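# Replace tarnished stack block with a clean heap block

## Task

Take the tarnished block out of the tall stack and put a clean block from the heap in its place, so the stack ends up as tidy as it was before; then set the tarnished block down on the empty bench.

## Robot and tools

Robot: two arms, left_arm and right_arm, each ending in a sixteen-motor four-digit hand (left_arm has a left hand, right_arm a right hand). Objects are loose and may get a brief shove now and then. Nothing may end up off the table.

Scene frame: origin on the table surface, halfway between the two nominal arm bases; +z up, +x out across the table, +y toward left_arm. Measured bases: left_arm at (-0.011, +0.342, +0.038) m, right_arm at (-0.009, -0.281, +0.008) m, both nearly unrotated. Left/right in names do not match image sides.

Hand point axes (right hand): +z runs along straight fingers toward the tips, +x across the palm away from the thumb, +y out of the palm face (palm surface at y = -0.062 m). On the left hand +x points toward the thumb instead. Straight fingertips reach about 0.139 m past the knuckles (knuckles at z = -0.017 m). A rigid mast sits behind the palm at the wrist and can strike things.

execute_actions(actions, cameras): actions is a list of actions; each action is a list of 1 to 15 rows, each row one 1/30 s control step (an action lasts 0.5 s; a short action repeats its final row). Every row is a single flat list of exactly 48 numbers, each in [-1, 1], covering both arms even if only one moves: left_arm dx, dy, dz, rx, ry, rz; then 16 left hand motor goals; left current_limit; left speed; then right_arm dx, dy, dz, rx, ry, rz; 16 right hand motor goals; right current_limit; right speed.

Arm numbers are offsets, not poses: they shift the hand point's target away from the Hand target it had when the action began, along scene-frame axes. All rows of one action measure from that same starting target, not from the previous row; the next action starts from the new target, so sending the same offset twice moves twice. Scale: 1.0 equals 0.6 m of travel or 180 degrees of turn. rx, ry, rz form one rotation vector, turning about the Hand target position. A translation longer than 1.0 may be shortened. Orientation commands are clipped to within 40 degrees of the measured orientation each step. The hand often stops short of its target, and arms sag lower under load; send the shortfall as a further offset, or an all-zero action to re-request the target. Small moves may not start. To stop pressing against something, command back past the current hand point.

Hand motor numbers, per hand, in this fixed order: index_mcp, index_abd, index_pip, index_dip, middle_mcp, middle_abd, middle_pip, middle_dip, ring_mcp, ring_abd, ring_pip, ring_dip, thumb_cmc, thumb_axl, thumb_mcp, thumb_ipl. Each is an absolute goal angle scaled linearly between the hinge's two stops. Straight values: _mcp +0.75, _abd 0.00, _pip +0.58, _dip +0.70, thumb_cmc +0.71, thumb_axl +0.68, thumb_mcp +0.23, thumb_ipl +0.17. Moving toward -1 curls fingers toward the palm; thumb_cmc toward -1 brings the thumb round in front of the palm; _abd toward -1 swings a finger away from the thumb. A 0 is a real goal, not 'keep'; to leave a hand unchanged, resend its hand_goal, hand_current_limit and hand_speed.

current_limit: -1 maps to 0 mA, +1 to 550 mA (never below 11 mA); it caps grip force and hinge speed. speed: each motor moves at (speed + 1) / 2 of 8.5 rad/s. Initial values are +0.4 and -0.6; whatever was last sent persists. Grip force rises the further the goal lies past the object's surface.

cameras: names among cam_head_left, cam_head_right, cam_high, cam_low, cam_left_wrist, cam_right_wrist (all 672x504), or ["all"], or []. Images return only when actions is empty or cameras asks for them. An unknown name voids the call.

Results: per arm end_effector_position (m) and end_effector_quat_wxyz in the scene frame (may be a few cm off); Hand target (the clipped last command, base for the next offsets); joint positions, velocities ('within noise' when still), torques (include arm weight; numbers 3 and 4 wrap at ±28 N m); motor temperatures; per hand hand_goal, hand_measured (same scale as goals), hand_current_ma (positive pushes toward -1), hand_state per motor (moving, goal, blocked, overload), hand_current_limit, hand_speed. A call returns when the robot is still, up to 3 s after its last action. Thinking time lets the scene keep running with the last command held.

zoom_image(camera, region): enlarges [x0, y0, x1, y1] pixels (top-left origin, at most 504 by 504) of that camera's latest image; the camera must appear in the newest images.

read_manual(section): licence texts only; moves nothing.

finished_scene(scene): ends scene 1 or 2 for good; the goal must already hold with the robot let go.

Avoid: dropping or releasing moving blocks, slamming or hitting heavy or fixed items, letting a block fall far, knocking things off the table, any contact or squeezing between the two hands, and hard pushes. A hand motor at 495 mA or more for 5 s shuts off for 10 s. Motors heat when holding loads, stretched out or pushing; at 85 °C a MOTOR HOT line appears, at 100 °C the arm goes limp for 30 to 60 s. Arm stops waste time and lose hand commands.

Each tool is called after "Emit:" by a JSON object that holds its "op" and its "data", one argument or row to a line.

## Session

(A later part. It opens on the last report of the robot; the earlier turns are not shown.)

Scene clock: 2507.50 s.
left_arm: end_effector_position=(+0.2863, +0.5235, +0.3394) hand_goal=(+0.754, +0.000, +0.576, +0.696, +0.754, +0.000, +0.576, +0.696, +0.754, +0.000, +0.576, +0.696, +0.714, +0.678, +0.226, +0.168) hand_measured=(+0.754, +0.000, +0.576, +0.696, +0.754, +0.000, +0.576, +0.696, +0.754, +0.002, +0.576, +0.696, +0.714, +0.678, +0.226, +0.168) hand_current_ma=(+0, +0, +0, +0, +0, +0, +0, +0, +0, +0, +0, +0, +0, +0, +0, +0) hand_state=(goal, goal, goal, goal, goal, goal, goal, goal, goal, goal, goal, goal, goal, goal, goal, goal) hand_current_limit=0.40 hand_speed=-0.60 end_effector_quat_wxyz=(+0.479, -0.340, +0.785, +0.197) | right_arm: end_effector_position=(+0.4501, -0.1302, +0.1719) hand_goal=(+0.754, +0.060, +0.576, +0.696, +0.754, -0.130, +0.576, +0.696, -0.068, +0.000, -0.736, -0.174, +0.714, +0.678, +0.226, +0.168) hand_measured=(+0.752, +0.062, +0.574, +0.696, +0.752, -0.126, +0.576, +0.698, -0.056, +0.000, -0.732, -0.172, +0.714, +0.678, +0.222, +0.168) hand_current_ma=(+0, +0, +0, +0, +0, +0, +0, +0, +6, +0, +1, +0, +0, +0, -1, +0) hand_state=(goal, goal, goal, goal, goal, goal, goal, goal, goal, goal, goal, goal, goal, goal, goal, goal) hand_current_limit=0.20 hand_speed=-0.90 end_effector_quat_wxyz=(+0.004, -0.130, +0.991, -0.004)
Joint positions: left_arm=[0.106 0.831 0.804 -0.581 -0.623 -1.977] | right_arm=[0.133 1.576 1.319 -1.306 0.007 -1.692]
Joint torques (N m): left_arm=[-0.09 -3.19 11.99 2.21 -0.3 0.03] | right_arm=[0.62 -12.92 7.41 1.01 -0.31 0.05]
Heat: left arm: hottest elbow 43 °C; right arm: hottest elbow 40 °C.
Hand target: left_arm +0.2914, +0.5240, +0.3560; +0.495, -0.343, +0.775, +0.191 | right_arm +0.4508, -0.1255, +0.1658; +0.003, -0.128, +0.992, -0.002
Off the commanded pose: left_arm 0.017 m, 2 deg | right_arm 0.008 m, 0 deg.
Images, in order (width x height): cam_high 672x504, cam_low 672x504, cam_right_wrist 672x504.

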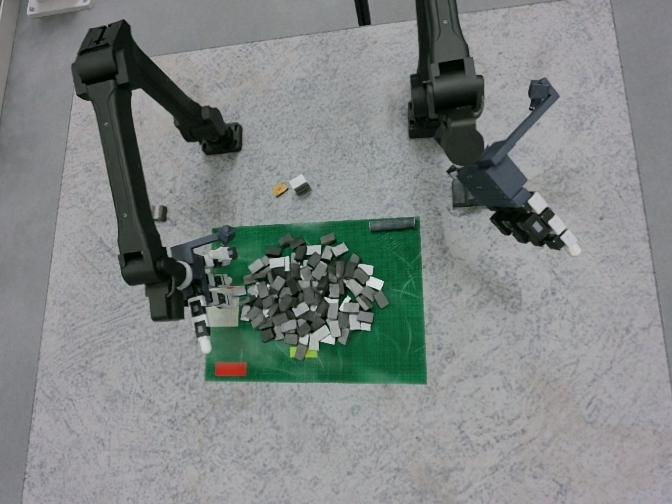

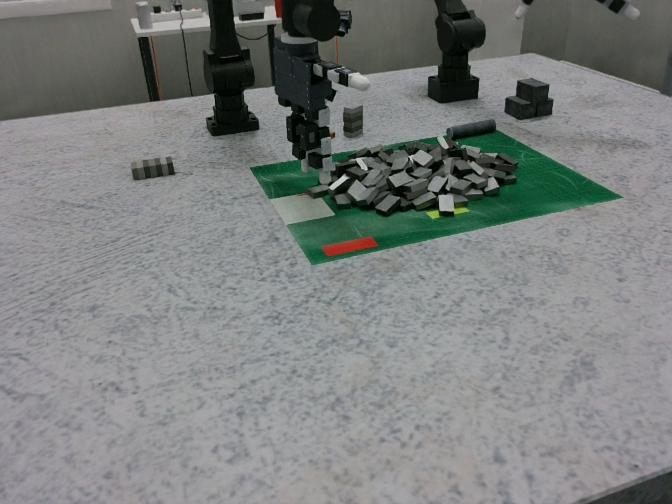

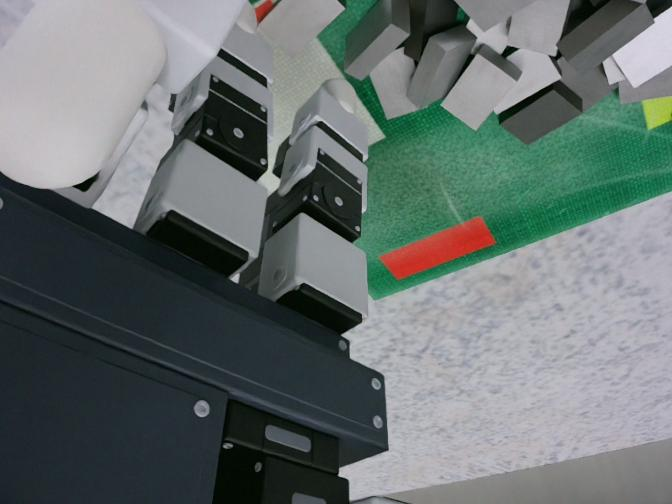

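Emit:
{"op": "execute_actions", "data": {
  "actions": [
    [[0,0,0,0,0,0,0.754,0,0.576,0.696,0.754,0,0.576,0.696,0.754,0,0.576,0.696,0.714,0.678,0.226,0.168,0.4,-0.6,-0.0037,-0.0073,-0.012,0,0,0,0.754,0.05,0.576,0.696,0.754,-0.13,0.576,0.696,-0.068,0,-0.737,-0.174,0.714,0.678,0.226,0.168,0.2,-0.9]]
  ],
  "cameras": ["cam_high","cam_low","cam_right_wrist"]
}}

Emit:
{"op": "zoom_image", "data": {
  "camera": "cam_high",
  "region": [210, 260, 260, 310]
}}

Emit:
{"op": "zoom_image", "data": {
  "camera": "cam_low",
  "region": [290, 150, 360, 220]
}}

Emit:
{"op": "zoom_image", "data": {
  "camera": "cam_right_wrist",
  "region": [230, 0, 430, 150]
}}

Scene clock: 2550.67 s.
left_arm: end_effector_position=(+0.2863, +0.5235, +0.3394) hand_goal=(+0.754, +0.000, +0.576, +0.696, +0.754, +0.000, +0.576, +0.696, +0.754, +0.000, +0.576, +0.696, +0.714, +0.678, +0.226, +0.168) hand_measured=(+0.754, +0.000, +0.576, +0.696, +0.754, +0.000, +0.576, +0.696, +0.754, +0.002, +0.576, +0.696, +0.714, +0.678, +0.226, +0.168) hand_current_ma=(+0, +0, +0, +0, +0, +0, +0, +0, +0, +0, +0, +0, +0, +0, +0, +0) hand_state=(goal, goal, goal, goal, goal, goal, goal, goal, goal, goal, goal, goal, goal, goal, goal, goal) hand_current_limit=0.40 hand_speed=-0.60 end_effector_quat_wxyz=(+0.479, -0.340, +0.785, +0.197) | right_arm: end_effector_position=(+0.4477, -0.1306, +0.1640) hand_goal=(+0.754, +0.050, +0.576, +0.696, +0.754, -0.130, +0.576, +0.696, -0.068, +0.000, -0.736, -0.174, +0.714, +0.678, +0.226, +0.168) hand_measured=(+0.752, +0.054, +0.574, +0.696, +0.752, -0.126, +0.576, +0.698, -0.056, +0.000, -0.732, -0.172, +0.714, +0.678, +0.222, +0.168) hand_current_ma=(+0, +0, +0, +0, +0, +0, +0, +0, +6, +0, +1, +0, +0, +0, -1, +0) hand_state=(goal, goal, goal, goal, goal, goal, goal, goal, goal, goal, goal, goal, goal, goal, goal, goal) hand_current_limit=0.20 hand_speed=-0.90 end_effector_quat_wxyz=(+0.003, -0.130, +0.991, -0.004)
Joint positions: left_arm=[0.106 0.831 0.804 -0.581 -0.623 -1.977] | right_arm=[0.133 1.576 1.298 -1.286 0.007 -1.692]
Joint torques (N m): left_arm=[-0.09 -3.25 11.97 2.19 -0.31 0.03] | right_arm=[-0.09 -12.98 7.34 0.98 -0.31 -0.03]
Motor temperatures (°C): left_arm=[22 23 43 24 25 23] | right_arm=[25 26 37 21 23 24]
Heat: left arm: hottest elbow 43 °C; right arm: hottest elbow 37 °C.
Hand target: left_arm +0.2914, +0.5240, +0.3560; +0.495, -0.343, +0.775, +0.191 | right_arm +0.4487, -0.1299, +0.1586; +0.003, -0.128, +0.992, -0.002
Off the commanded pose: left_arm 0.017 m, 2 deg | right_arm 0.006 m, 0 deg.
Images, in order (width x height): cam_high 672x504, cam_low 672x504, cam_right_wrist 672x504.

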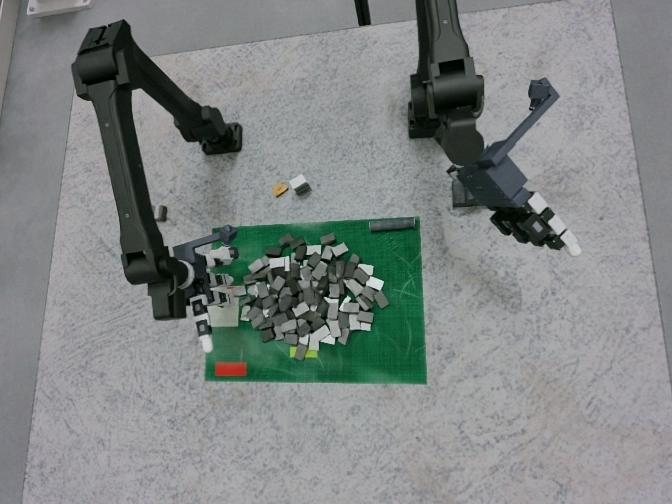

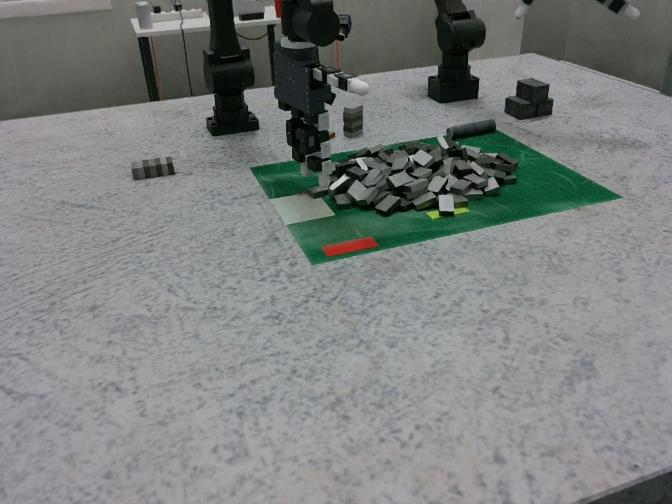

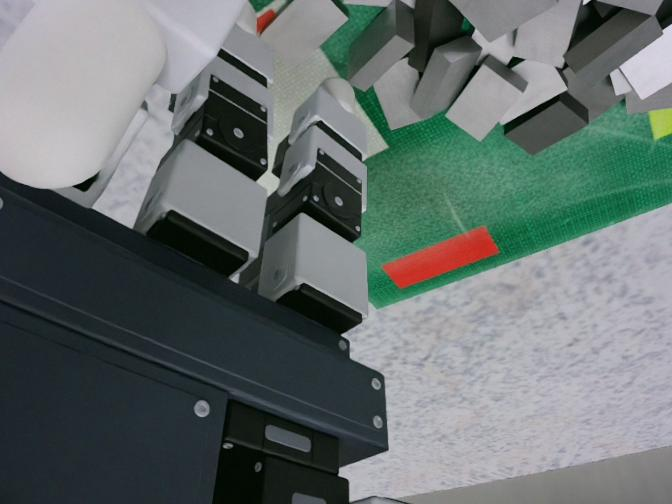

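Scaled by 10.080 from the camera's 672x504 image, which has a finer 960x720 frame.

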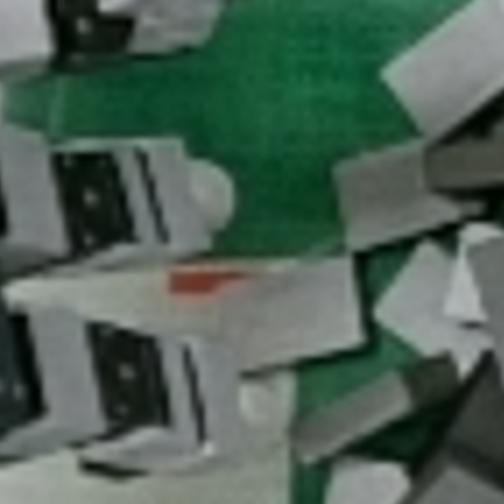

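Scaled by 7.200 from the camera's 672x504 image, which has a finer 960x720 frame.

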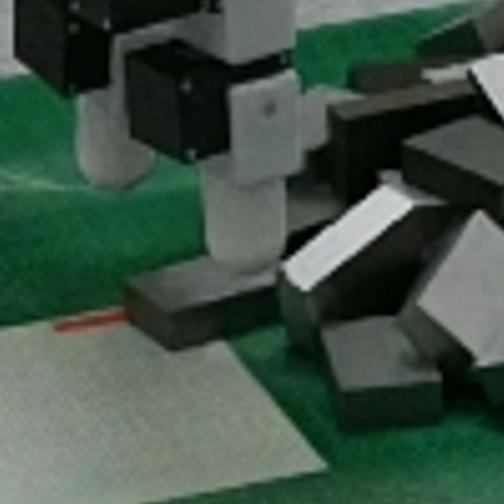

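Scaled by 2.520 from the camera's 672x504 image, which has a finer 960x720 frame.

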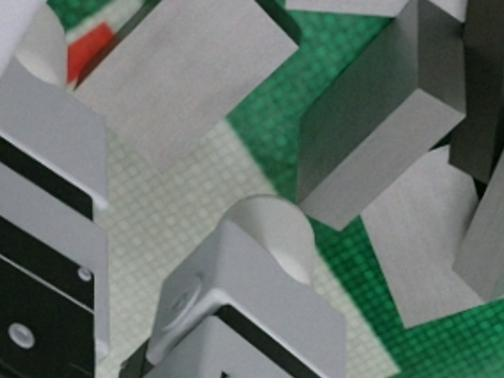

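Emit:
{"op": "execute_actions", "data": {
  "actions": [
    [[0,0,0,0,0,0,0.754,0,0.576,0.696,0.754,0,0.576,0.696,0.754,0,0.576,0.696,0.714,0.678,0.226,0.168,0.4,-0.6,0.001,-0.012,-0.012,0,0,0,0.754,0.06,0.576,0.696,0.754,-0.13,0.576,0.696,-0.068,0,-0.737,-0.174,0.714,0.678,0.226,0.168,0.2,-0.9]]
  ],
  "cameras": ["cam_high","cam_low","cam_right_wrist"]
}}

Emit:
{"op": "zoom_image", "data": {
  "camera": "cam_high",
  "region": [210, 260, 260, 310]
}}

Emit:
{"op": "zoom_image", "data": {
  "camera": "cam_low",
  "region": [290, 150, 360, 220]
}}

Emit:
{"op": "zoom_image", "data": {
  "camera": "cam_right_wrist",
  "region": [230, 0, 430, 150]
}}

Scene clock: 2567.20 s.
left_arm: end_effector_position=(+0.2863, +0.5235, +0.3394) hand_goal=(+0.754, +0.000, +0.576, +0.696, +0.754, +0.000, +0.576, +0.696, +0.754, +0.000, +0.576, +0.696, +0.714, +0.678, +0.226, +0.168) hand_measured=(+0.754, +0.000, +0.576, +0.696, +0.754, +0.000, +0.576, +0.696, +0.754, +0.002, +0.576, +0.696, +0.714, +0.678, +0.226, +0.168) hand_current_ma=(+0, +0, +0, +0, +0, +0, +0, +0, +0, +0, +0, +0, +0, +0, +0, +0) hand_state=(goal, goal, goal, goal, goal, goal, goal, goal, goal, goal, goal, goal, goal, goal, goal, goal) hand_current_limit=0.40 hand_speed=-0.60 end_effector_quat_wxyz=(+0.479, -0.340, +0.785, +0.197) | right_arm: end_effector_position=(+0.4488, -0.1335, +0.1594) hand_goal=(+0.754, +0.060, +0.576, +0.696, +0.754, -0.130, +0.576, +0.696, -0.068, +0.000, -0.736, -0.174, +0.714, +0.678, +0.226, +0.168) hand_measured=(+0.754, +0.056, +0.574, +0.696, +0.752, -0.126, +0.576, +0.698, -0.056, +0.000, -0.732, -0.172, +0.714, +0.678, +0.222, +0.168) hand_current_ma=(+0, +0, +0, +0, +0, +0, +0, +0, +6, +0, +1, +0, +0, +0, -1, +0) hand_state=(goal, goal, goal, goal, goal, goal, goal, goal, goal, goal, goal, goal, goal, goal, goal, goal) hand_current_limit=0.20 hand_speed=-0.90 end_effector_quat_wxyz=(+0.006, -0.127, +0.992, -0.004)
Joint positions: left_arm=[0.106 0.831 0.804 -0.581 -0.623 -1.977] | right_arm=[0.127 1.577 1.286 -1.268 0.007 -1.692]
Joint torques (N m): left_arm=[-0.03 -3.19 12 2.18 -0.3 0.03] | right_arm=[-0.85 -12.63 7.15 1.01 -0.31 -0.16]
Heat: left arm: hottest elbow 43 °C; right arm: hottest elbow 36 °C.
Hand target: left_arm +0.2914, +0.5240, +0.3560; +0.495, -0.343, +0.775, +0.191 | right_arm +0.4492, -0.1371, +0.1513; +0.003, -0.128, +0.992, -0.002
Off the commanded pose: left_arm 0.017 m, 2 deg | right_arm 0.009 m, 0 deg.
Images, in order (width x height): cam_high 672x504, cam_low 672x504, cam_right_wrist 672x504.

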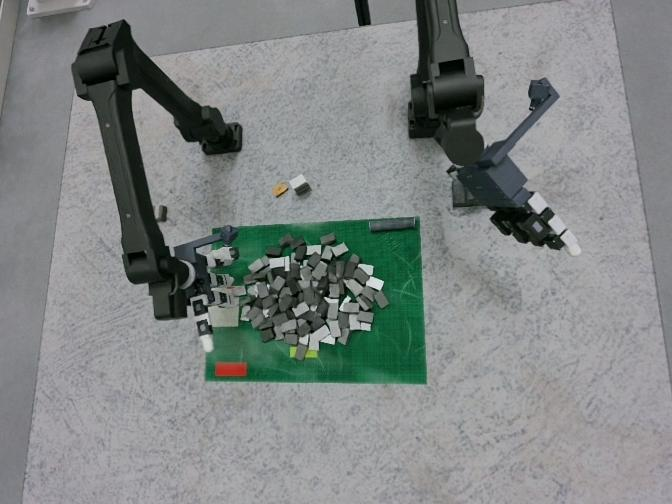

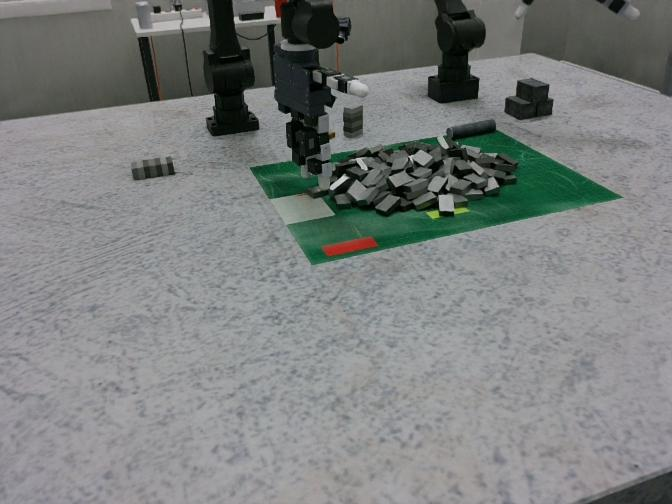

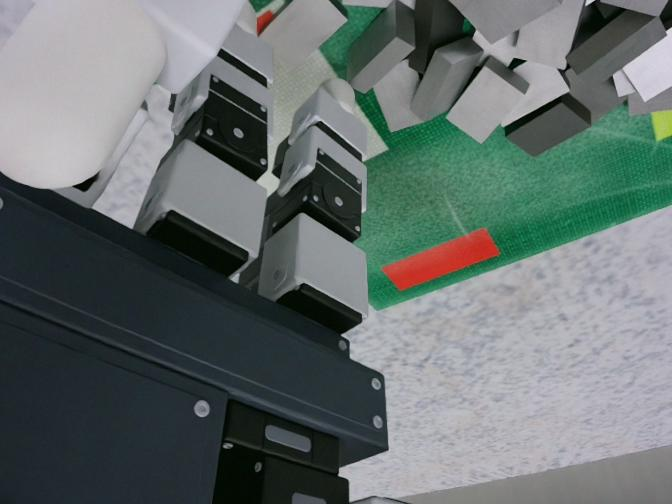

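Scaled by 10.080 from the camera's 672x504 image, which has a finer 960x720 frame.

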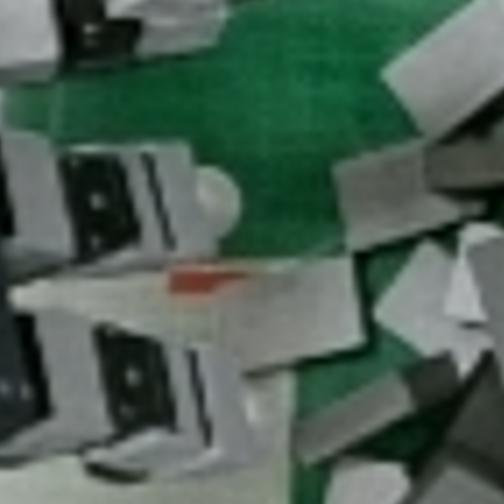

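Scaled by 7.200 from the camera's 672x504 image, which has a finer 960x720 frame.

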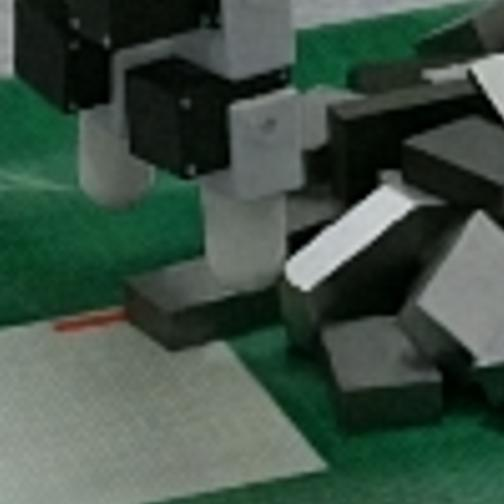

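Scaled by 2.520 from the camera's 672x504 image, which has a finer 960x720 frame.

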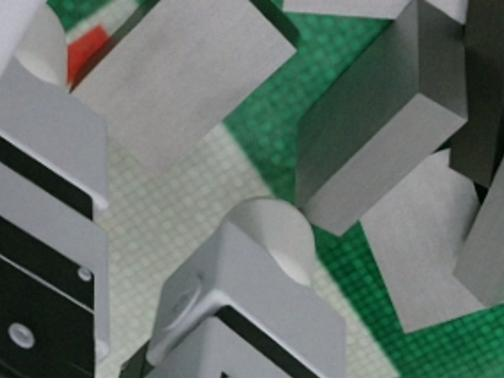

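Emit:
{"op": "execute_actions", "data": {
  "actions": [
    [[0,0,0,0,0,0,0.754,0,0.576,0.696,0.754,0,0.576,0.696,0.754,0,0.576,0.696,0.714,0.678,0.226,0.168,0.4,-0.6,0.0033,-0.013,-0.004,0,0,0,0.754,0.06,0.576,0.696,0.754,-0.13,0.576,0.696,-0.068,0,-0.737,-0.174,0.714,0.678,0.226,0.168,0.2,-0.9]],
    [[0,0,0,0,0,0,0.754,0,0.576,0.696,0.754,0,0.576,0.696,0.754,0,0.576,0.696,0.714,0.678,0.226,0.168,0.4,-0.6,0,0,-0.012,0,0,0,0.754,0.06,0.576,0.696,0.754,-0.13,0.576,0.696,-0.068,0,-0.737,-0.174,0.714,0.678,0.226,0.168,0.2,-0.9]]
  ],
  "cameras": ["cam_high","cam_low","cam_right_wrist"]
}}

Emit:
{"op": "zoom_image", "data": {
  "camera": "cam_high",
  "region": [210, 260, 260, 310]
}}

Emit:
{"op": "zoom_image", "data": {
  "camera": "cam_low",
  "region": [290, 150, 360, 220]
}}

Emit:
{"op": "zoom_image", "data": {
  "camera": "cam_right_wrist",
  "region": [230, 0, 430, 150]
}}

Scene clock: 2658.47 s.
left_arm: end_effector_position=(+0.2863, +0.5235, +0.3394) hand_goal=(+0.754, +0.000, +0.576, +0.696, +0.754, +0.000, +0.576, +0.696, +0.754, +0.000, +0.576, +0.696, +0.714, +0.678, +0.226, +0.168) hand_measured=(+0.754, +0.000, +0.576, +0.696, +0.754, +0.000, +0.576, +0.696, +0.754, +0.002, +0.576, +0.696, +0.714, +0.678, +0.226, +0.168) hand_current_ma=(+0, +0, +0, +0, +0, +0, +0, +0, +0, +0, +0, +0, +0, +0, +0, +0) hand_state=(goal, goal, goal, goal, goal, goal, goal, goal, goal, goal, goal, goal, goal, goal, goal, goal) hand_current_limit=0.40 hand_speed=-0.60 end_effector_quat_wxyz=(+0.479, -0.340, +0.785, +0.197) | right_arm: end_effector_position=(+0.4511, -0.1419, +0.1480) hand_goal=(+0.754, +0.060, +0.576, +0.696, +0.754, -0.130, +0.576, +0.696, -0.068, +0.000, -0.736, -0.174, +0.714, +0.678, +0.226, +0.168) hand_measured=(+0.754, +0.056, +0.574, +0.696, +0.752, -0.126, +0.576, +0.698, -0.056, +0.000, -0.732, -0.172, +0.714, +0.678, +0.222, +0.168) hand_current_ma=(+0, +0, +0, +0, +0, +0, +0, +0, +6, +0, +1, +0, +0, +0, -1, +0) hand_state=(goal, goal, goal, goal, goal, goal, goal, goal, goal, goal, goal, goal, goal, goal, goal, goal) hand_current_limit=0.20 hand_speed=-0.90 end_effector_quat_wxyz=(+0.004, -0.124, +0.992, -0.003)
Joint positions: left_arm=[0.106 0.831 0.804 -0.581 -0.623 -1.977] | right_arm=[0.108 1.59 1.27 -1.243 0.007 -1.704]
Joint torques (N m): left_arm=[-0.15 -3.25 11.99 2.19 -0.31 0.03] | right_arm=[-0.79 -12.92 7.23 0.99 -0.3 -0.21]
Heat: left arm: hottest elbow 43 °C; right arm: hottest elbow 34 °C.
Hand target: left_arm +0.2914, +0.5240, +0.3560; +0.495, -0.343, +0.775, +0.191 | right_arm +0.4512, -0.1450, +0.1417; +0.003, -0.127, +0.992, -0.002
Off the commanded pose: left_arm 0.017 m, 2 deg | right_arm 0.007 m, 1 deg.
Images, in order (width x height): cam_high 672x504, cam_low 672x504, cam_right_wrist 672x504.

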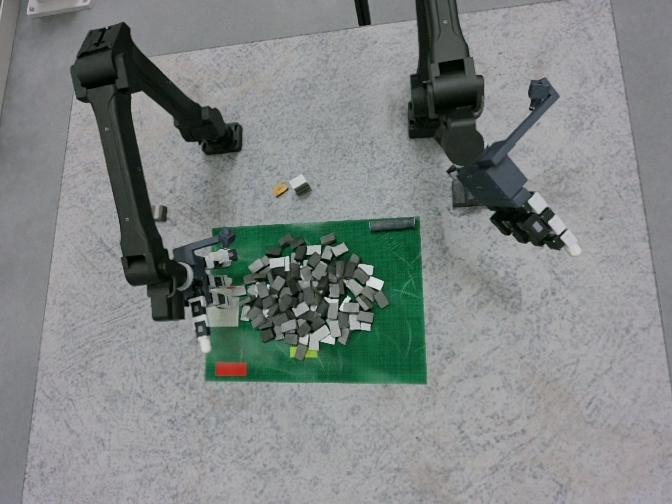

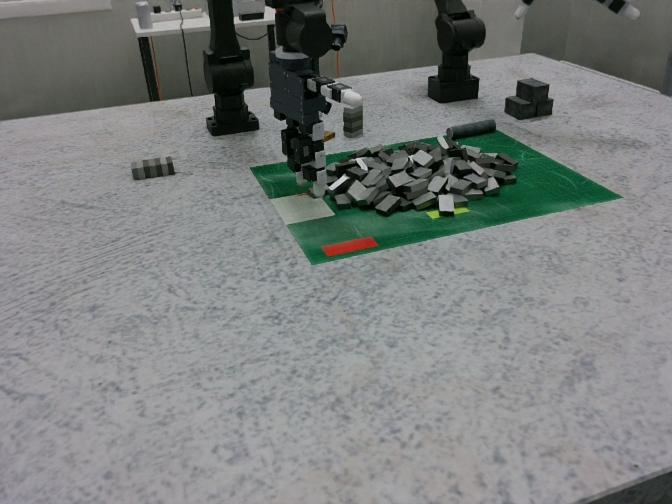

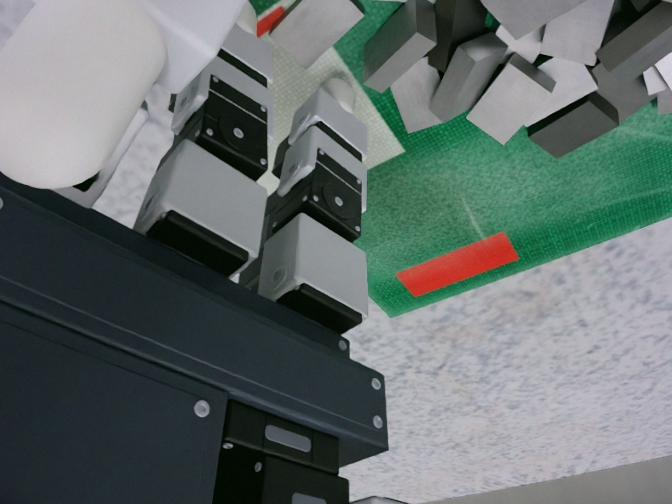

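Scaled by 10.080 from the camera's 672x504 image, which has a finer 960x720 frame.

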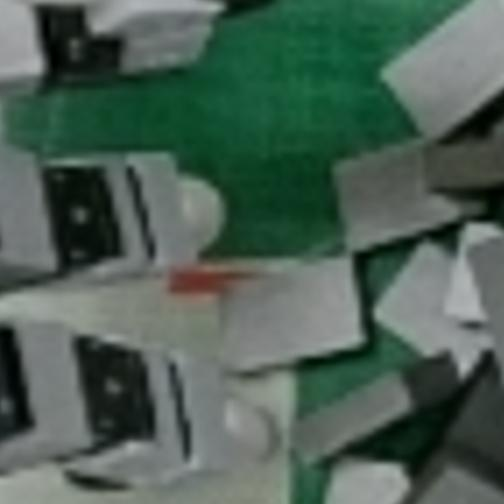

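Scaled by 7.200 from the camera's 672x504 image, which has a finer 960x720 frame.

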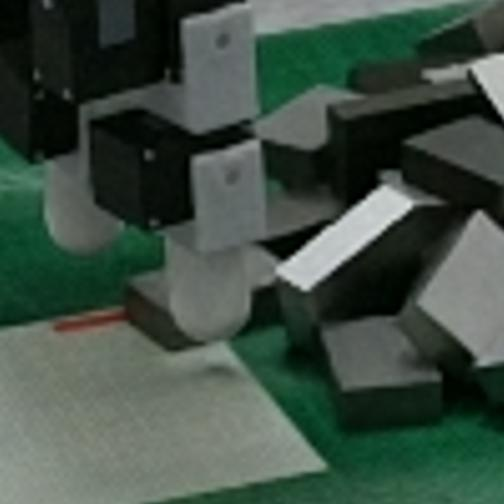

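Scaled by 2.520 from the camera's 672x504 image, which has a finer 960x720 frame.

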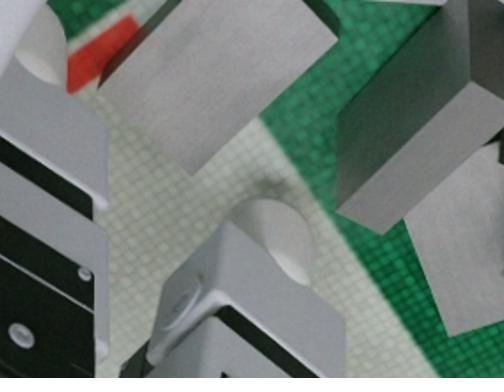

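Emit:
{"op": "execute_actions", "data": {
  "actions": [
    [[0,0,0,0,0,0,0.754,0,0.576,0.696,0.754,0,0.576,0.696,0.754,0,0.576,0.696,0.714,0.678,0.226,0.168,0.4,-0.6,-0.001,0.014,-0.008,0,0,0,0.754,0.06,0.576,0.696,0.754,-0.13,0.576,0.696,-0.068,0,-0.737,-0.174,0.714,0.678,0.226,0.168,0.2,-0.9]],
    [[0,0,0,0,0,0,0.754,0,0.576,0.696,0.754,0,0.576,0.696,0.754,0,0.576,0.696,0.714,0.678,0.226,0.168,0.4,-0.6,0,0,-0.007,0,0,0,0.754,0.06,0.576,0.696,0.754,-0.13,0.576,0.696,-0.068,0,-0.737,-0.174,0.714,0.678,0.226,0.168,0.2,-0.9]]
  ],
  "cameras": ["cam_low","cam_right_wrist"]
}}

Emit:
{"op": "zoom_image", "data": {
  "camera": "cam_low",
  "region": [290, 150, 360, 220]
}}

Emit:
{"op": "zoom_image", "data": {
  "camera": "cam_right_wrist",
  "region": [230, 0, 430, 150]
}}

Scene clock: 2689.33 s.
left_arm: end_effector_position=(+0.2863, +0.5235, +0.3394) hand_goal=(+0.754, +0.000, +0.576, +0.696, +0.754, +0.000, +0.576, +0.696, +0.754, +0.000, +0.576, +0.696, +0.714, +0.678, +0.226, +0.168) hand_measured=(+0.754, +0.000, +0.576, +0.696, +0.754, +0.000, +0.576, +0.696, +0.754, +0.002, +0.576, +0.696, +0.714, +0.678, +0.226, +0.168) hand_current_ma=(+0, +0, +0, +0, +0, +0, +0, +0, +0, +0, +0, +0, +0, +0, +0, +0) hand_state=(goal, goal, goal, goal, goal, goal, goal, goal, goal, goal, goal, goal, goal, goal, goal, goal) hand_current_limit=0.40 hand_speed=-0.60 end_effector_quat_wxyz=(+0.479, -0.340, +0.785, +0.197) | right_arm: end_effector_position=(+0.4515, -0.1411, +0.1397) hand_goal=(+0.754, +0.060, +0.576, +0.696, +0.754, -0.130, +0.576, +0.696, -0.068, +0.000, -0.736, -0.174, +0.714, +0.678, +0.226, +0.168) hand_measured=(+0.754, +0.056, +0.574, +0.696, +0.752, -0.126, +0.576, +0.698, -0.056, +0.000, -0.732, -0.172, +0.714, +0.678, +0.222, +0.168) hand_current_ma=(+0, +0, +0, +0, +0, +0, +0, +0, +6, +0, +1, +0, +0, +0, -1, +0) hand_state=(goal, goal, goal, goal, goal, goal, goal, goal, goal, goal, goal, goal, goal, goal, goal, goal) hand_current_limit=0.20 hand_speed=-0.90 end_effector_quat_wxyz=(+0.005, -0.125, +0.992, -0.003)
Joint positions: left_arm=[0.106 0.831 0.804 -0.581 -0.623 -1.977] | right_arm=[0.11 1.597 1.256 -1.22 0.007 -1.704]
Joint torques (N m): left_arm=[-0.09 -3.31 11.96 2.18 -0.3 0.03] | right_arm=[0.67 -12.86 7.12 0.99 -0.29 -0.05]
Heat: left arm: hottest elbow 43 °C; right arm: hottest elbow 33 °C.
Hand target: left_arm +0.2914, +0.5240, +0.3560; +0.495, -0.343, +0.775, +0.191 | right_arm +0.4506, -0.1366, +0.1327; +0.003, -0.128, +0.992, -0.002
Off the commanded pose: left_arm 0.017 m, 2 deg | right_arm 0.008 m, 0 deg.
Images, in order (width x height): cam_low 672x504, cam_right_wrist 672x504.

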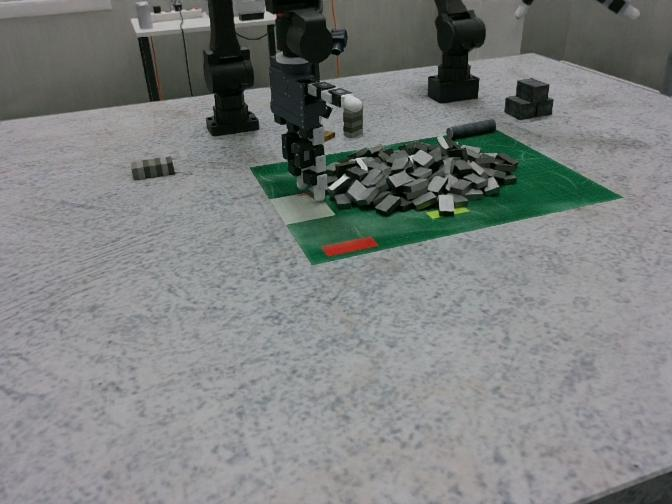

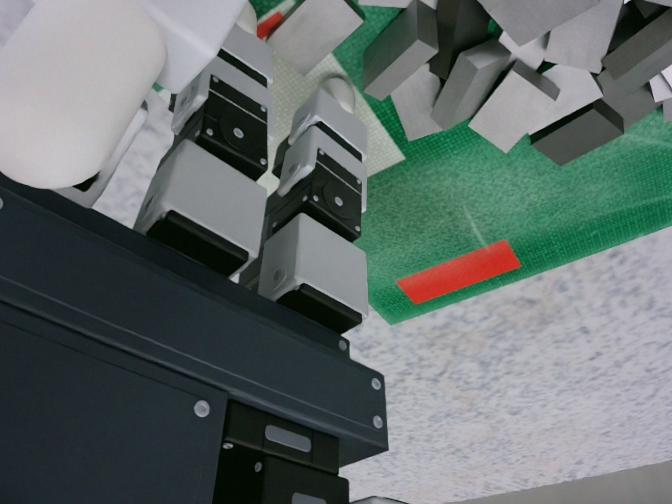

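Scaled by 7.200 from the camera's 672x504 image, which has a finer 960x720 frame.

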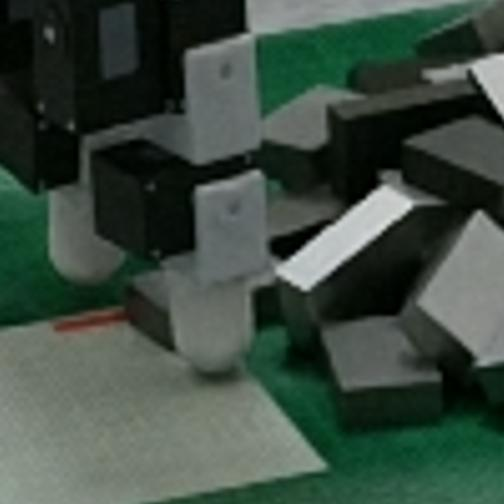

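Scaled by 2.520 from the camera's 672x504 image, which has a finer 960x720 frame.

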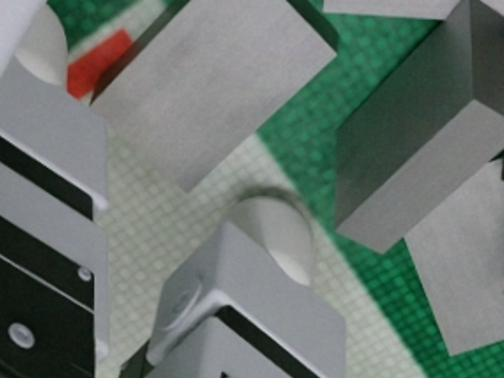

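Emit:
{"op": "execute_actions", "data": {
  "actions": [
    [[0,0,0,0,0,0,0.754,0,0.576,0.696,0.754,0,0.576,0.696,0.754,0,0.576,0.696,0.714,0.678,0.226,0.168,0.4,-0.6,-0.001,0.006,-0.004,0,0,0,0.754,0.06,0.576,0.696,0.754,-0.1,0.576,0.696,-0.068,0,-0.737,-0.174,0.714,0.678,0.226,0.168,0.2,-0.9]]
  ],
  "cameras": ["cam_low","cam_right_wrist"]
}}

Emit:
{"op": "zoom_image", "data": {
  "camera": "cam_low",
  "region": [290, 150, 360, 220]
}}

Emit:
{"op": "zoom_image", "data": {
  "camera": "cam_right_wrist",
  "region": [230, 0, 430, 150]
}}

Scene clock: 2704.03 s.
left_arm: end_effector_position=(+0.2863, +0.5235, +0.3394) hand_goal=(+0.754, +0.000, +0.576, +0.696, +0.754, +0.000, +0.576, +0.696, +0.754, +0.000, +0.576, +0.696, +0.714, +0.678, +0.226, +0.168) hand_measured=(+0.754, +0.000, +0.576, +0.696, +0.754, +0.000, +0.576, +0.696, +0.754, +0.002, +0.576, +0.696, +0.714, +0.678, +0.226, +0.168) hand_current_ma=(+0, +0, +0, +0, +0, +0, +0, +0, +0, +0, +0, +0, +0, +0, +0, +0) hand_state=(goal, goal, goal, goal, goal, goal, goal, goal, goal, goal, goal, goal, goal, goal, goal, goal) hand_current_limit=0.40 hand_speed=-0.60 end_effector_quat_wxyz=(+0.479, -0.340, +0.785, +0.197) | right_arm: end_effector_position=(+0.4517, -0.1369, +0.1395) hand_goal=(+0.754, +0.060, +0.576, +0.696, +0.754, -0.100, +0.576, +0.696, -0.068, +0.000, -0.736, -0.174, +0.714, +0.678, +0.226, +0.168) hand_measured=(+0.754, +0.056, +0.574, +0.696, +0.752, -0.102, +0.576, +0.698, -0.056, +0.000, -0.732, -0.172, +0.714, +0.678, +0.222, +0.168) hand_current_ma=(+0, +0, +0, +0, +0, +0, +0, +0, +6, +0, +1, +0, +0, +0, -1, +0) hand_state=(goal, goal, goal, goal, goal, goal, goal, goal, goal, goal, goal, goal, goal, goal, goal, goal) hand_current_limit=0.20 hand_speed=-0.90 end_effector_quat_wxyz=(+0.007, -0.129, +0.992, -0.003)
Joint positions: left_arm=[0.106 0.831 0.804 -0.581 -0.623 -1.977] | right_arm=[0.119 1.598 1.256 -1.214 0.007 -1.704]
Joint torques (N m): left_arm=[-0.03 -3.31 11.99 2.19 -0.3 0.03] | right_arm=[0.56 -12.75 6.78 1.02 -0.29 0.02]
Heat: left arm: hottest elbow 43 °C; right arm: hottest elbow 34 °C.
Hand target: left_arm +0.2914, +0.5240, +0.3560; +0.495, -0.343, +0.775, +0.191 | right_arm +0.4500, -0.1329, +0.1302; +0.002, -0.128, +0.992, -0.002
Off the commanded pose: left_arm 0.017 m, 2 deg | right_arm 0.010 m, 1 deg.
Images, in order (width x height): cam_low 672x504, cam_right_wrist 672x504.

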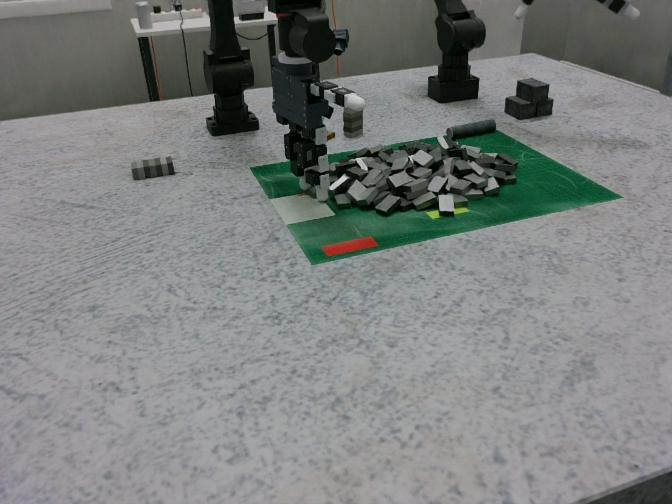

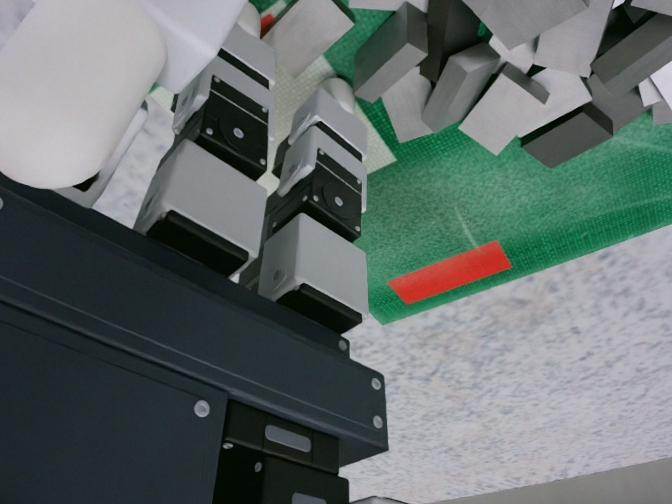

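Scaled by 7.200 from the camera's 672x504 image, which has a finer 960x720 frame.

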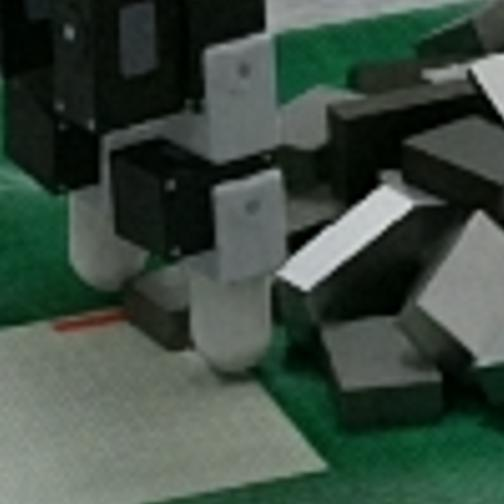

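Scaled by 2.520 from the camera's 672x504 image, which has a finer 960x720 frame.

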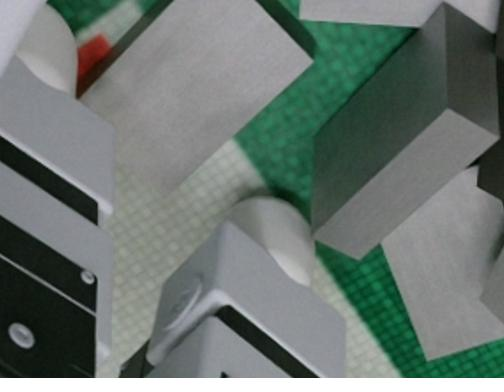

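Emit:
{"op": "execute_actions", "data": {
  "actions": [
    [[0,0,0,0,0,0,0.754,0,0.576,0.696,0.754,0,0.576,0.696,0.754,0,0.576,0.696,0.714,0.678,0.226,0.168,0.4,-0.6,-0.004,-0.001,-0.003,0,0,0,0.754,0.03,0.576,0.696,0.754,-0.07,0.576,0.696,-0.068,0,-0.737,-0.174,0.714,0.678,0.226,0.168,0.2,-0.9]],
    [[0,0,0,0,0,0,0.754,0,0.576,0.696,0.754,0,0.576,0.696,0.754,0,0.576,0.696,0.714,0.678,0.226,0.168,0.4,-0.6,0,0,0,0,0,0,0.754,0.0,0.576,0.696,0.754,-0.03,0.576,0.696,-0.068,0,-0.737,-0.174,0.714,0.678,0.226,0.168,0.2,-0.92]]
  ],
  "cameras": ["cam_low","cam_right_wrist","cam_high"]
}}

Emit:
{"op": "zoom_image", "data": {
  "camera": "cam_low",
  "region": [290, 150, 360, 220]
}}

Emit:
{"op": "zoom_image", "data": {
  "camera": "cam_right_wrist",
  "region": [230, 0, 430, 150]
}}

Emit:
{"op": "zoom_image", "data": {
  "camera": "cam_high",
  "region": [210, 260, 260, 310]
}}

Scene clock: 2735.40 s.
left_arm: end_effector_position=(+0.2863, +0.5235, +0.3394) hand_goal=(+0.754, +0.000, +0.576, +0.696, +0.754, +0.000, +0.576, +0.696, +0.754, +0.000, +0.576, +0.696, +0.714, +0.678, +0.226, +0.168) hand_measured=(+0.754, +0.000, +0.576, +0.696, +0.754, +0.000, +0.576, +0.696, +0.754, +0.002, +0.576, +0.696, +0.714, +0.678, +0.226, +0.168) hand_current_ma=(+0, +0, +0, +0, +0, +0, +0, +0, +0, +0, +0, +0, +0, +0, +0, +0) hand_state=(goal, goal, goal, goal, goal, goal, goal, goal, goal, goal, goal, goal, goal, goal, goal, goal) hand_current_limit=0.40 hand_speed=-0.60 end_effector_quat_wxyz=(+0.479, -0.340, +0.785, +0.197) | right_arm: end_effector_position=(+0.4509, -0.1370, +0.1365) hand_goal=(+0.754, +0.000, +0.576, +0.696, +0.754, -0.030, +0.576, +0.696, -0.068, +0.000, -0.736, -0.174, +0.714, +0.678, +0.226, +0.168) hand_measured=(+0.754, +0.020, +0.574, +0.696, +0.752, -0.040, +0.576, +0.698, -0.056, +0.000, -0.732, -0.172, +0.714, +0.678, +0.222, +0.168) hand_current_ma=(+0, +10, +0, +0, +0, -2, +0, +0, +6, +0, +1, +0, +0, +0, -1, +0) hand_state=(goal, blocked, goal, goal, goal, goal, goal, goal, goal, goal, goal, goal, goal, goal, goal, goal) hand_current_limit=0.20 hand_speed=-0.92 end_effector_quat_wxyz=(+0.008, -0.129, +0.992, -0.003)
Joint positions: left_arm=[0.106 0.831 0.804 -0.581 -0.623 -1.977] | right_arm=[0.119 1.598 1.248 -1.205 0.006 -1.704]
Joint torques (N m): left_arm=[-0.03 -3.25 11.97 2.18 -0.3 0.03] | right_arm=[0.56 -13.1 6.63 0.87 -0.28 0.02]
Heat: left arm: hottest elbow 43 °C; right arm: hottest elbow 34 °C.
Hand target: left_arm +0.2914, +0.5240, +0.3560; +0.495, -0.343, +0.775, +0.191 | right_arm +0.4475, -0.1335, +0.1285; +0.002, -0.128, +0.992, -0.002
Off the commanded pose: left_arm 0.017 m, 2 deg | right_arm 0.009 m, 1 deg.
Images, in order (width x height): cam_high 672x504, cam_low 672x504, cam_right_wrist 672x504.

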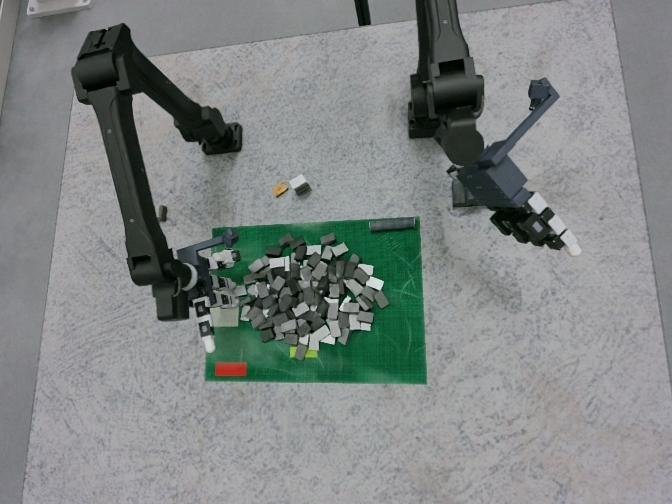

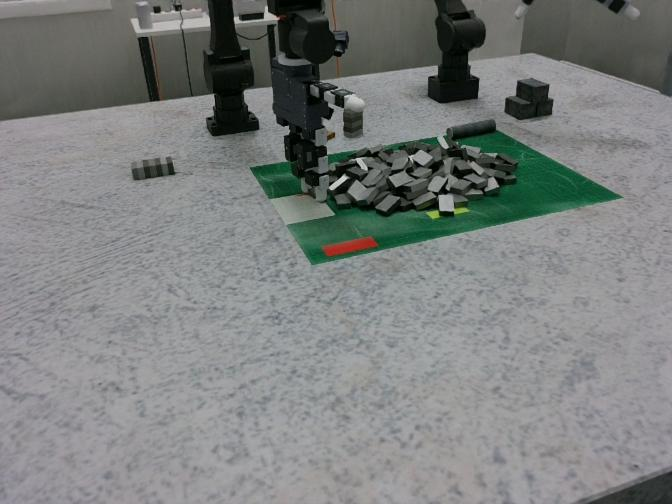

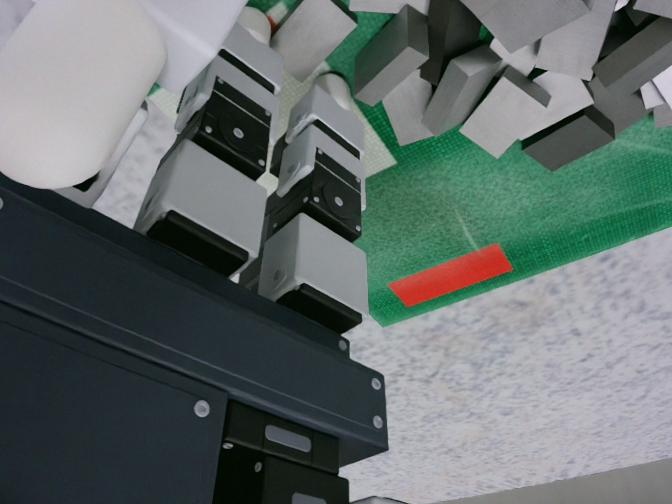

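Scaled by 7.200 from the camera's 672x504 image, which has a finer 960x720 frame.

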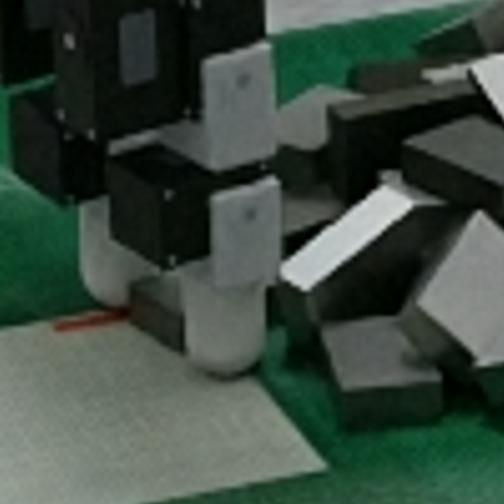

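Scaled by 2.520 from the camera's 672x504 image, which has a finer 960x720 frame.

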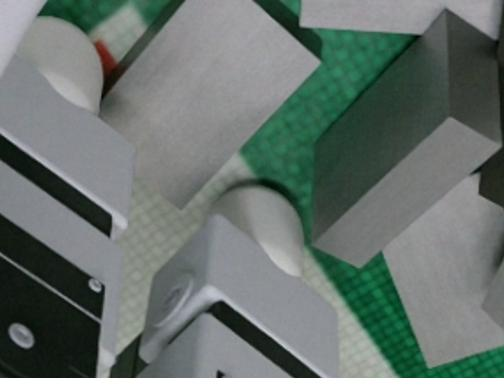

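Scaled by 10.080 from the camera's 672x504 image, which has a finer 960x720 frame.

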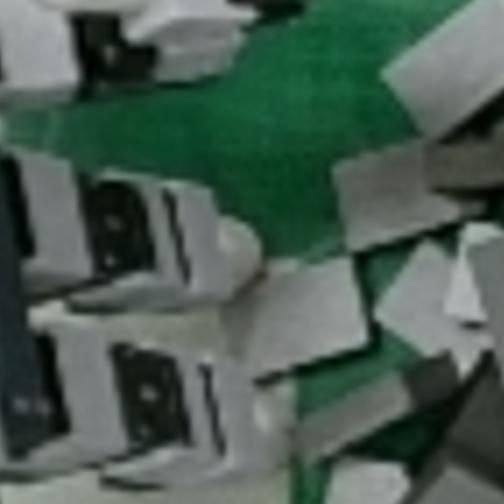

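Emit:
{"op": "execute_actions", "data": {
  "actions": [
    [[0,0,0,0,0,0,0.754,0,0.576,0.696,0.754,0,0.576,0.696,0.754,0,0.576,0.696,0.714,0.678,0.226,0.168,0.4,-0.6,0,0,0,0,0,0,0.754,-0.06,0.576,0.696,0.754,-0.02,0.576,0.696,-0.068,0,-0.737,-0.174,0.714,0.678,0.226,0.168,0.2,-0.94]],
    [[0,0,0,0,0,0,0.754,0,0.576,0.696,0.754,0,0.576,0.696,0.754,0,0.576,0.696,0.714,0.678,0.226,0.168,0.4,-0.6,0,0,0,0,0,0,0.754,-0.1,0.576,0.696,0.754,0.02,0.576,0.696,-0.068,0,-0.737,-0.174,0.714,0.678,0.226,0.168,0.2,-0.94]]
  ],
  "cameras": ["cam_low","cam_right_wrist"]
}}

Emit:
{"op": "zoom_image", "data": {
  "camera": "cam_low",
  "region": [290, 150, 360, 220]
}}

Emit:
{"op": "zoom_image", "data": {
  "camera": "cam_right_wrist",
  "region": [230, 0, 430, 150]
}}

Scene clock: 2750.93 s.
left_arm: end_effector_position=(+0.2863, +0.5235, +0.3394) hand_goal=(+0.754, +0.000, +0.576, +0.696, +0.754, +0.000, +0.576, +0.696, +0.754, +0.000, +0.576, +0.696, +0.714, +0.678, +0.226, +0.168) hand_measured=(+0.754, +0.000, +0.576, +0.696, +0.754, +0.000, +0.576, +0.696, +0.754, +0.002, +0.576, +0.696, +0.714, +0.678, +0.226, +0.168) hand_current_ma=(+0, +0, +0, +0, +0, +0, +0, +0, +0, +0, +0, +0, +0, +0, +0, +0) hand_state=(goal, goal, goal, goal, goal, goal, goal, goal, goal, goal, goal, goal, goal, goal, goal, goal) hand_current_limit=0.40 hand_speed=-0.60 end_effector_quat_wxyz=(+0.479, -0.340, +0.785, +0.197) | right_arm: end_effector_position=(+0.4515, -0.1369, +0.1365) hand_goal=(+0.754, -0.100, +0.576, +0.696, +0.754, +0.020, +0.576, +0.696, -0.068, +0.000, -0.736, -0.174, +0.714, +0.678, +0.226, +0.168) hand_measured=(+0.752, -0.026, +0.574, +0.696, +0.752, -0.028, +0.576, +0.698, -0.056, +0.000, -0.732, -0.172, +0.714, +0.678, +0.222, +0.168) hand_current_ma=(+0, +96, +0, +0, +0, -45, +0, +0, +6, +0, +1, +0, +0, +0, -1, +0) hand_state=(goal, blocked, goal, goal, goal, blocked, goal, goal, goal, goal, goal, goal, goal, goal, goal, goal) hand_current_limit=0.20 hand_speed=-0.94 end_effector_quat_wxyz=(+0.009, -0.129, +0.992, -0.003)
Joint positions: left_arm=[0.106 0.831 0.804 -0.581 -0.623 -1.977] | right_arm=[0.119 1.598 1.248 -1.202 0.006 -1.704]
Joint torques (N m): left_arm=[-0.09 -3.19 12 2.21 -0.3 0.03] | right_arm=[0.56 -13.16 6.61 0.77 -0.27 0.02]
Heat: left arm: hottest elbow 43 °C; right arm: hottest elbow 33 °C.
Hand target: left_arm +0.2914, +0.5240, +0.3560; +0.495, -0.343, +0.775, +0.191 | right_arm +0.4475, -0.1335, +0.1285; +0.002, -0.128, +0.992, -0.002
Off the commanded pose: left_arm 0.017 m, 2 deg | right_arm 0.010 m, 1 deg.
Images, in order (width x height): cam_low 672x504, cam_right_wrist 672x504.

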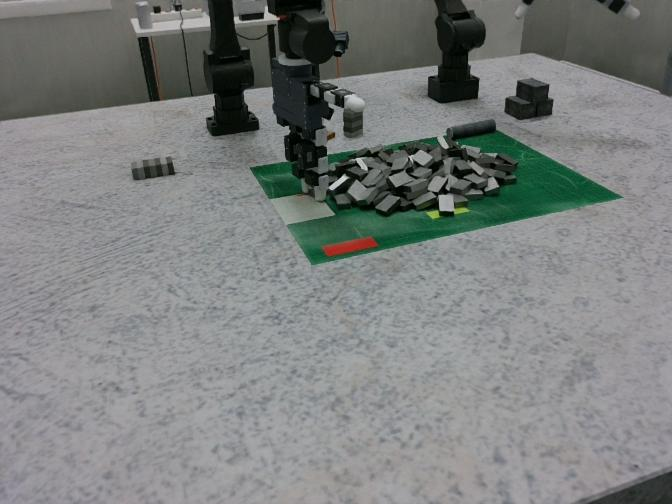

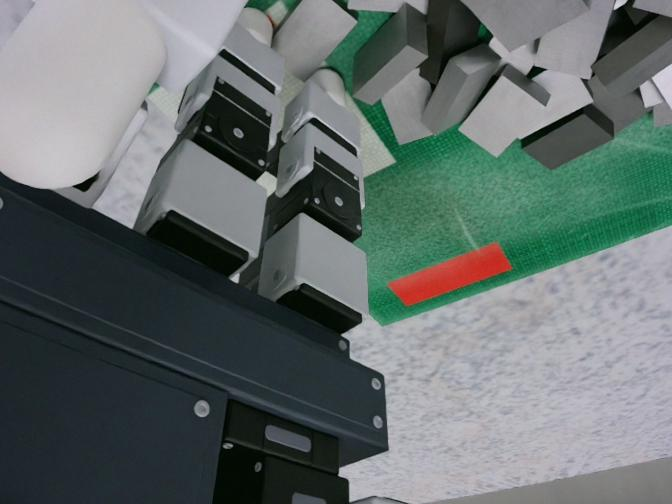

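Scaled by 7.200 from the camera's 672x504 image, which has a finer 960x720 frame.

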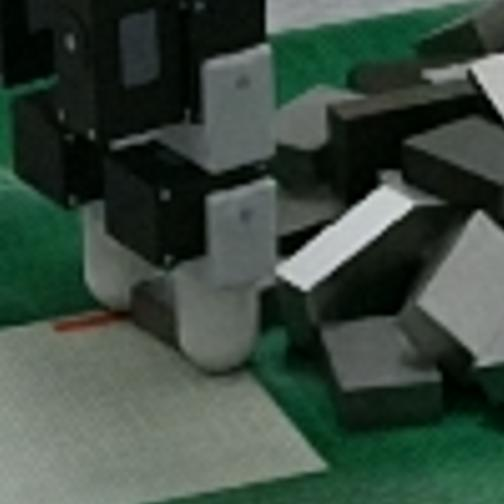

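Scaled by 2.520 from the camera's 672x504 image, which has a finer 960x720 frame.

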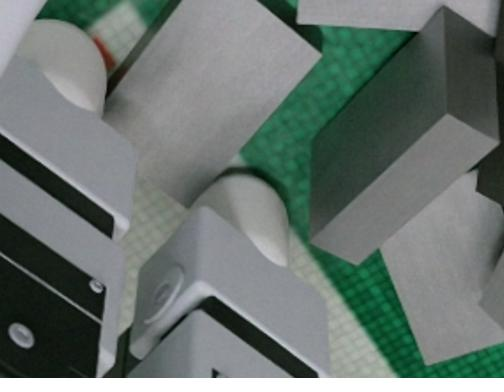

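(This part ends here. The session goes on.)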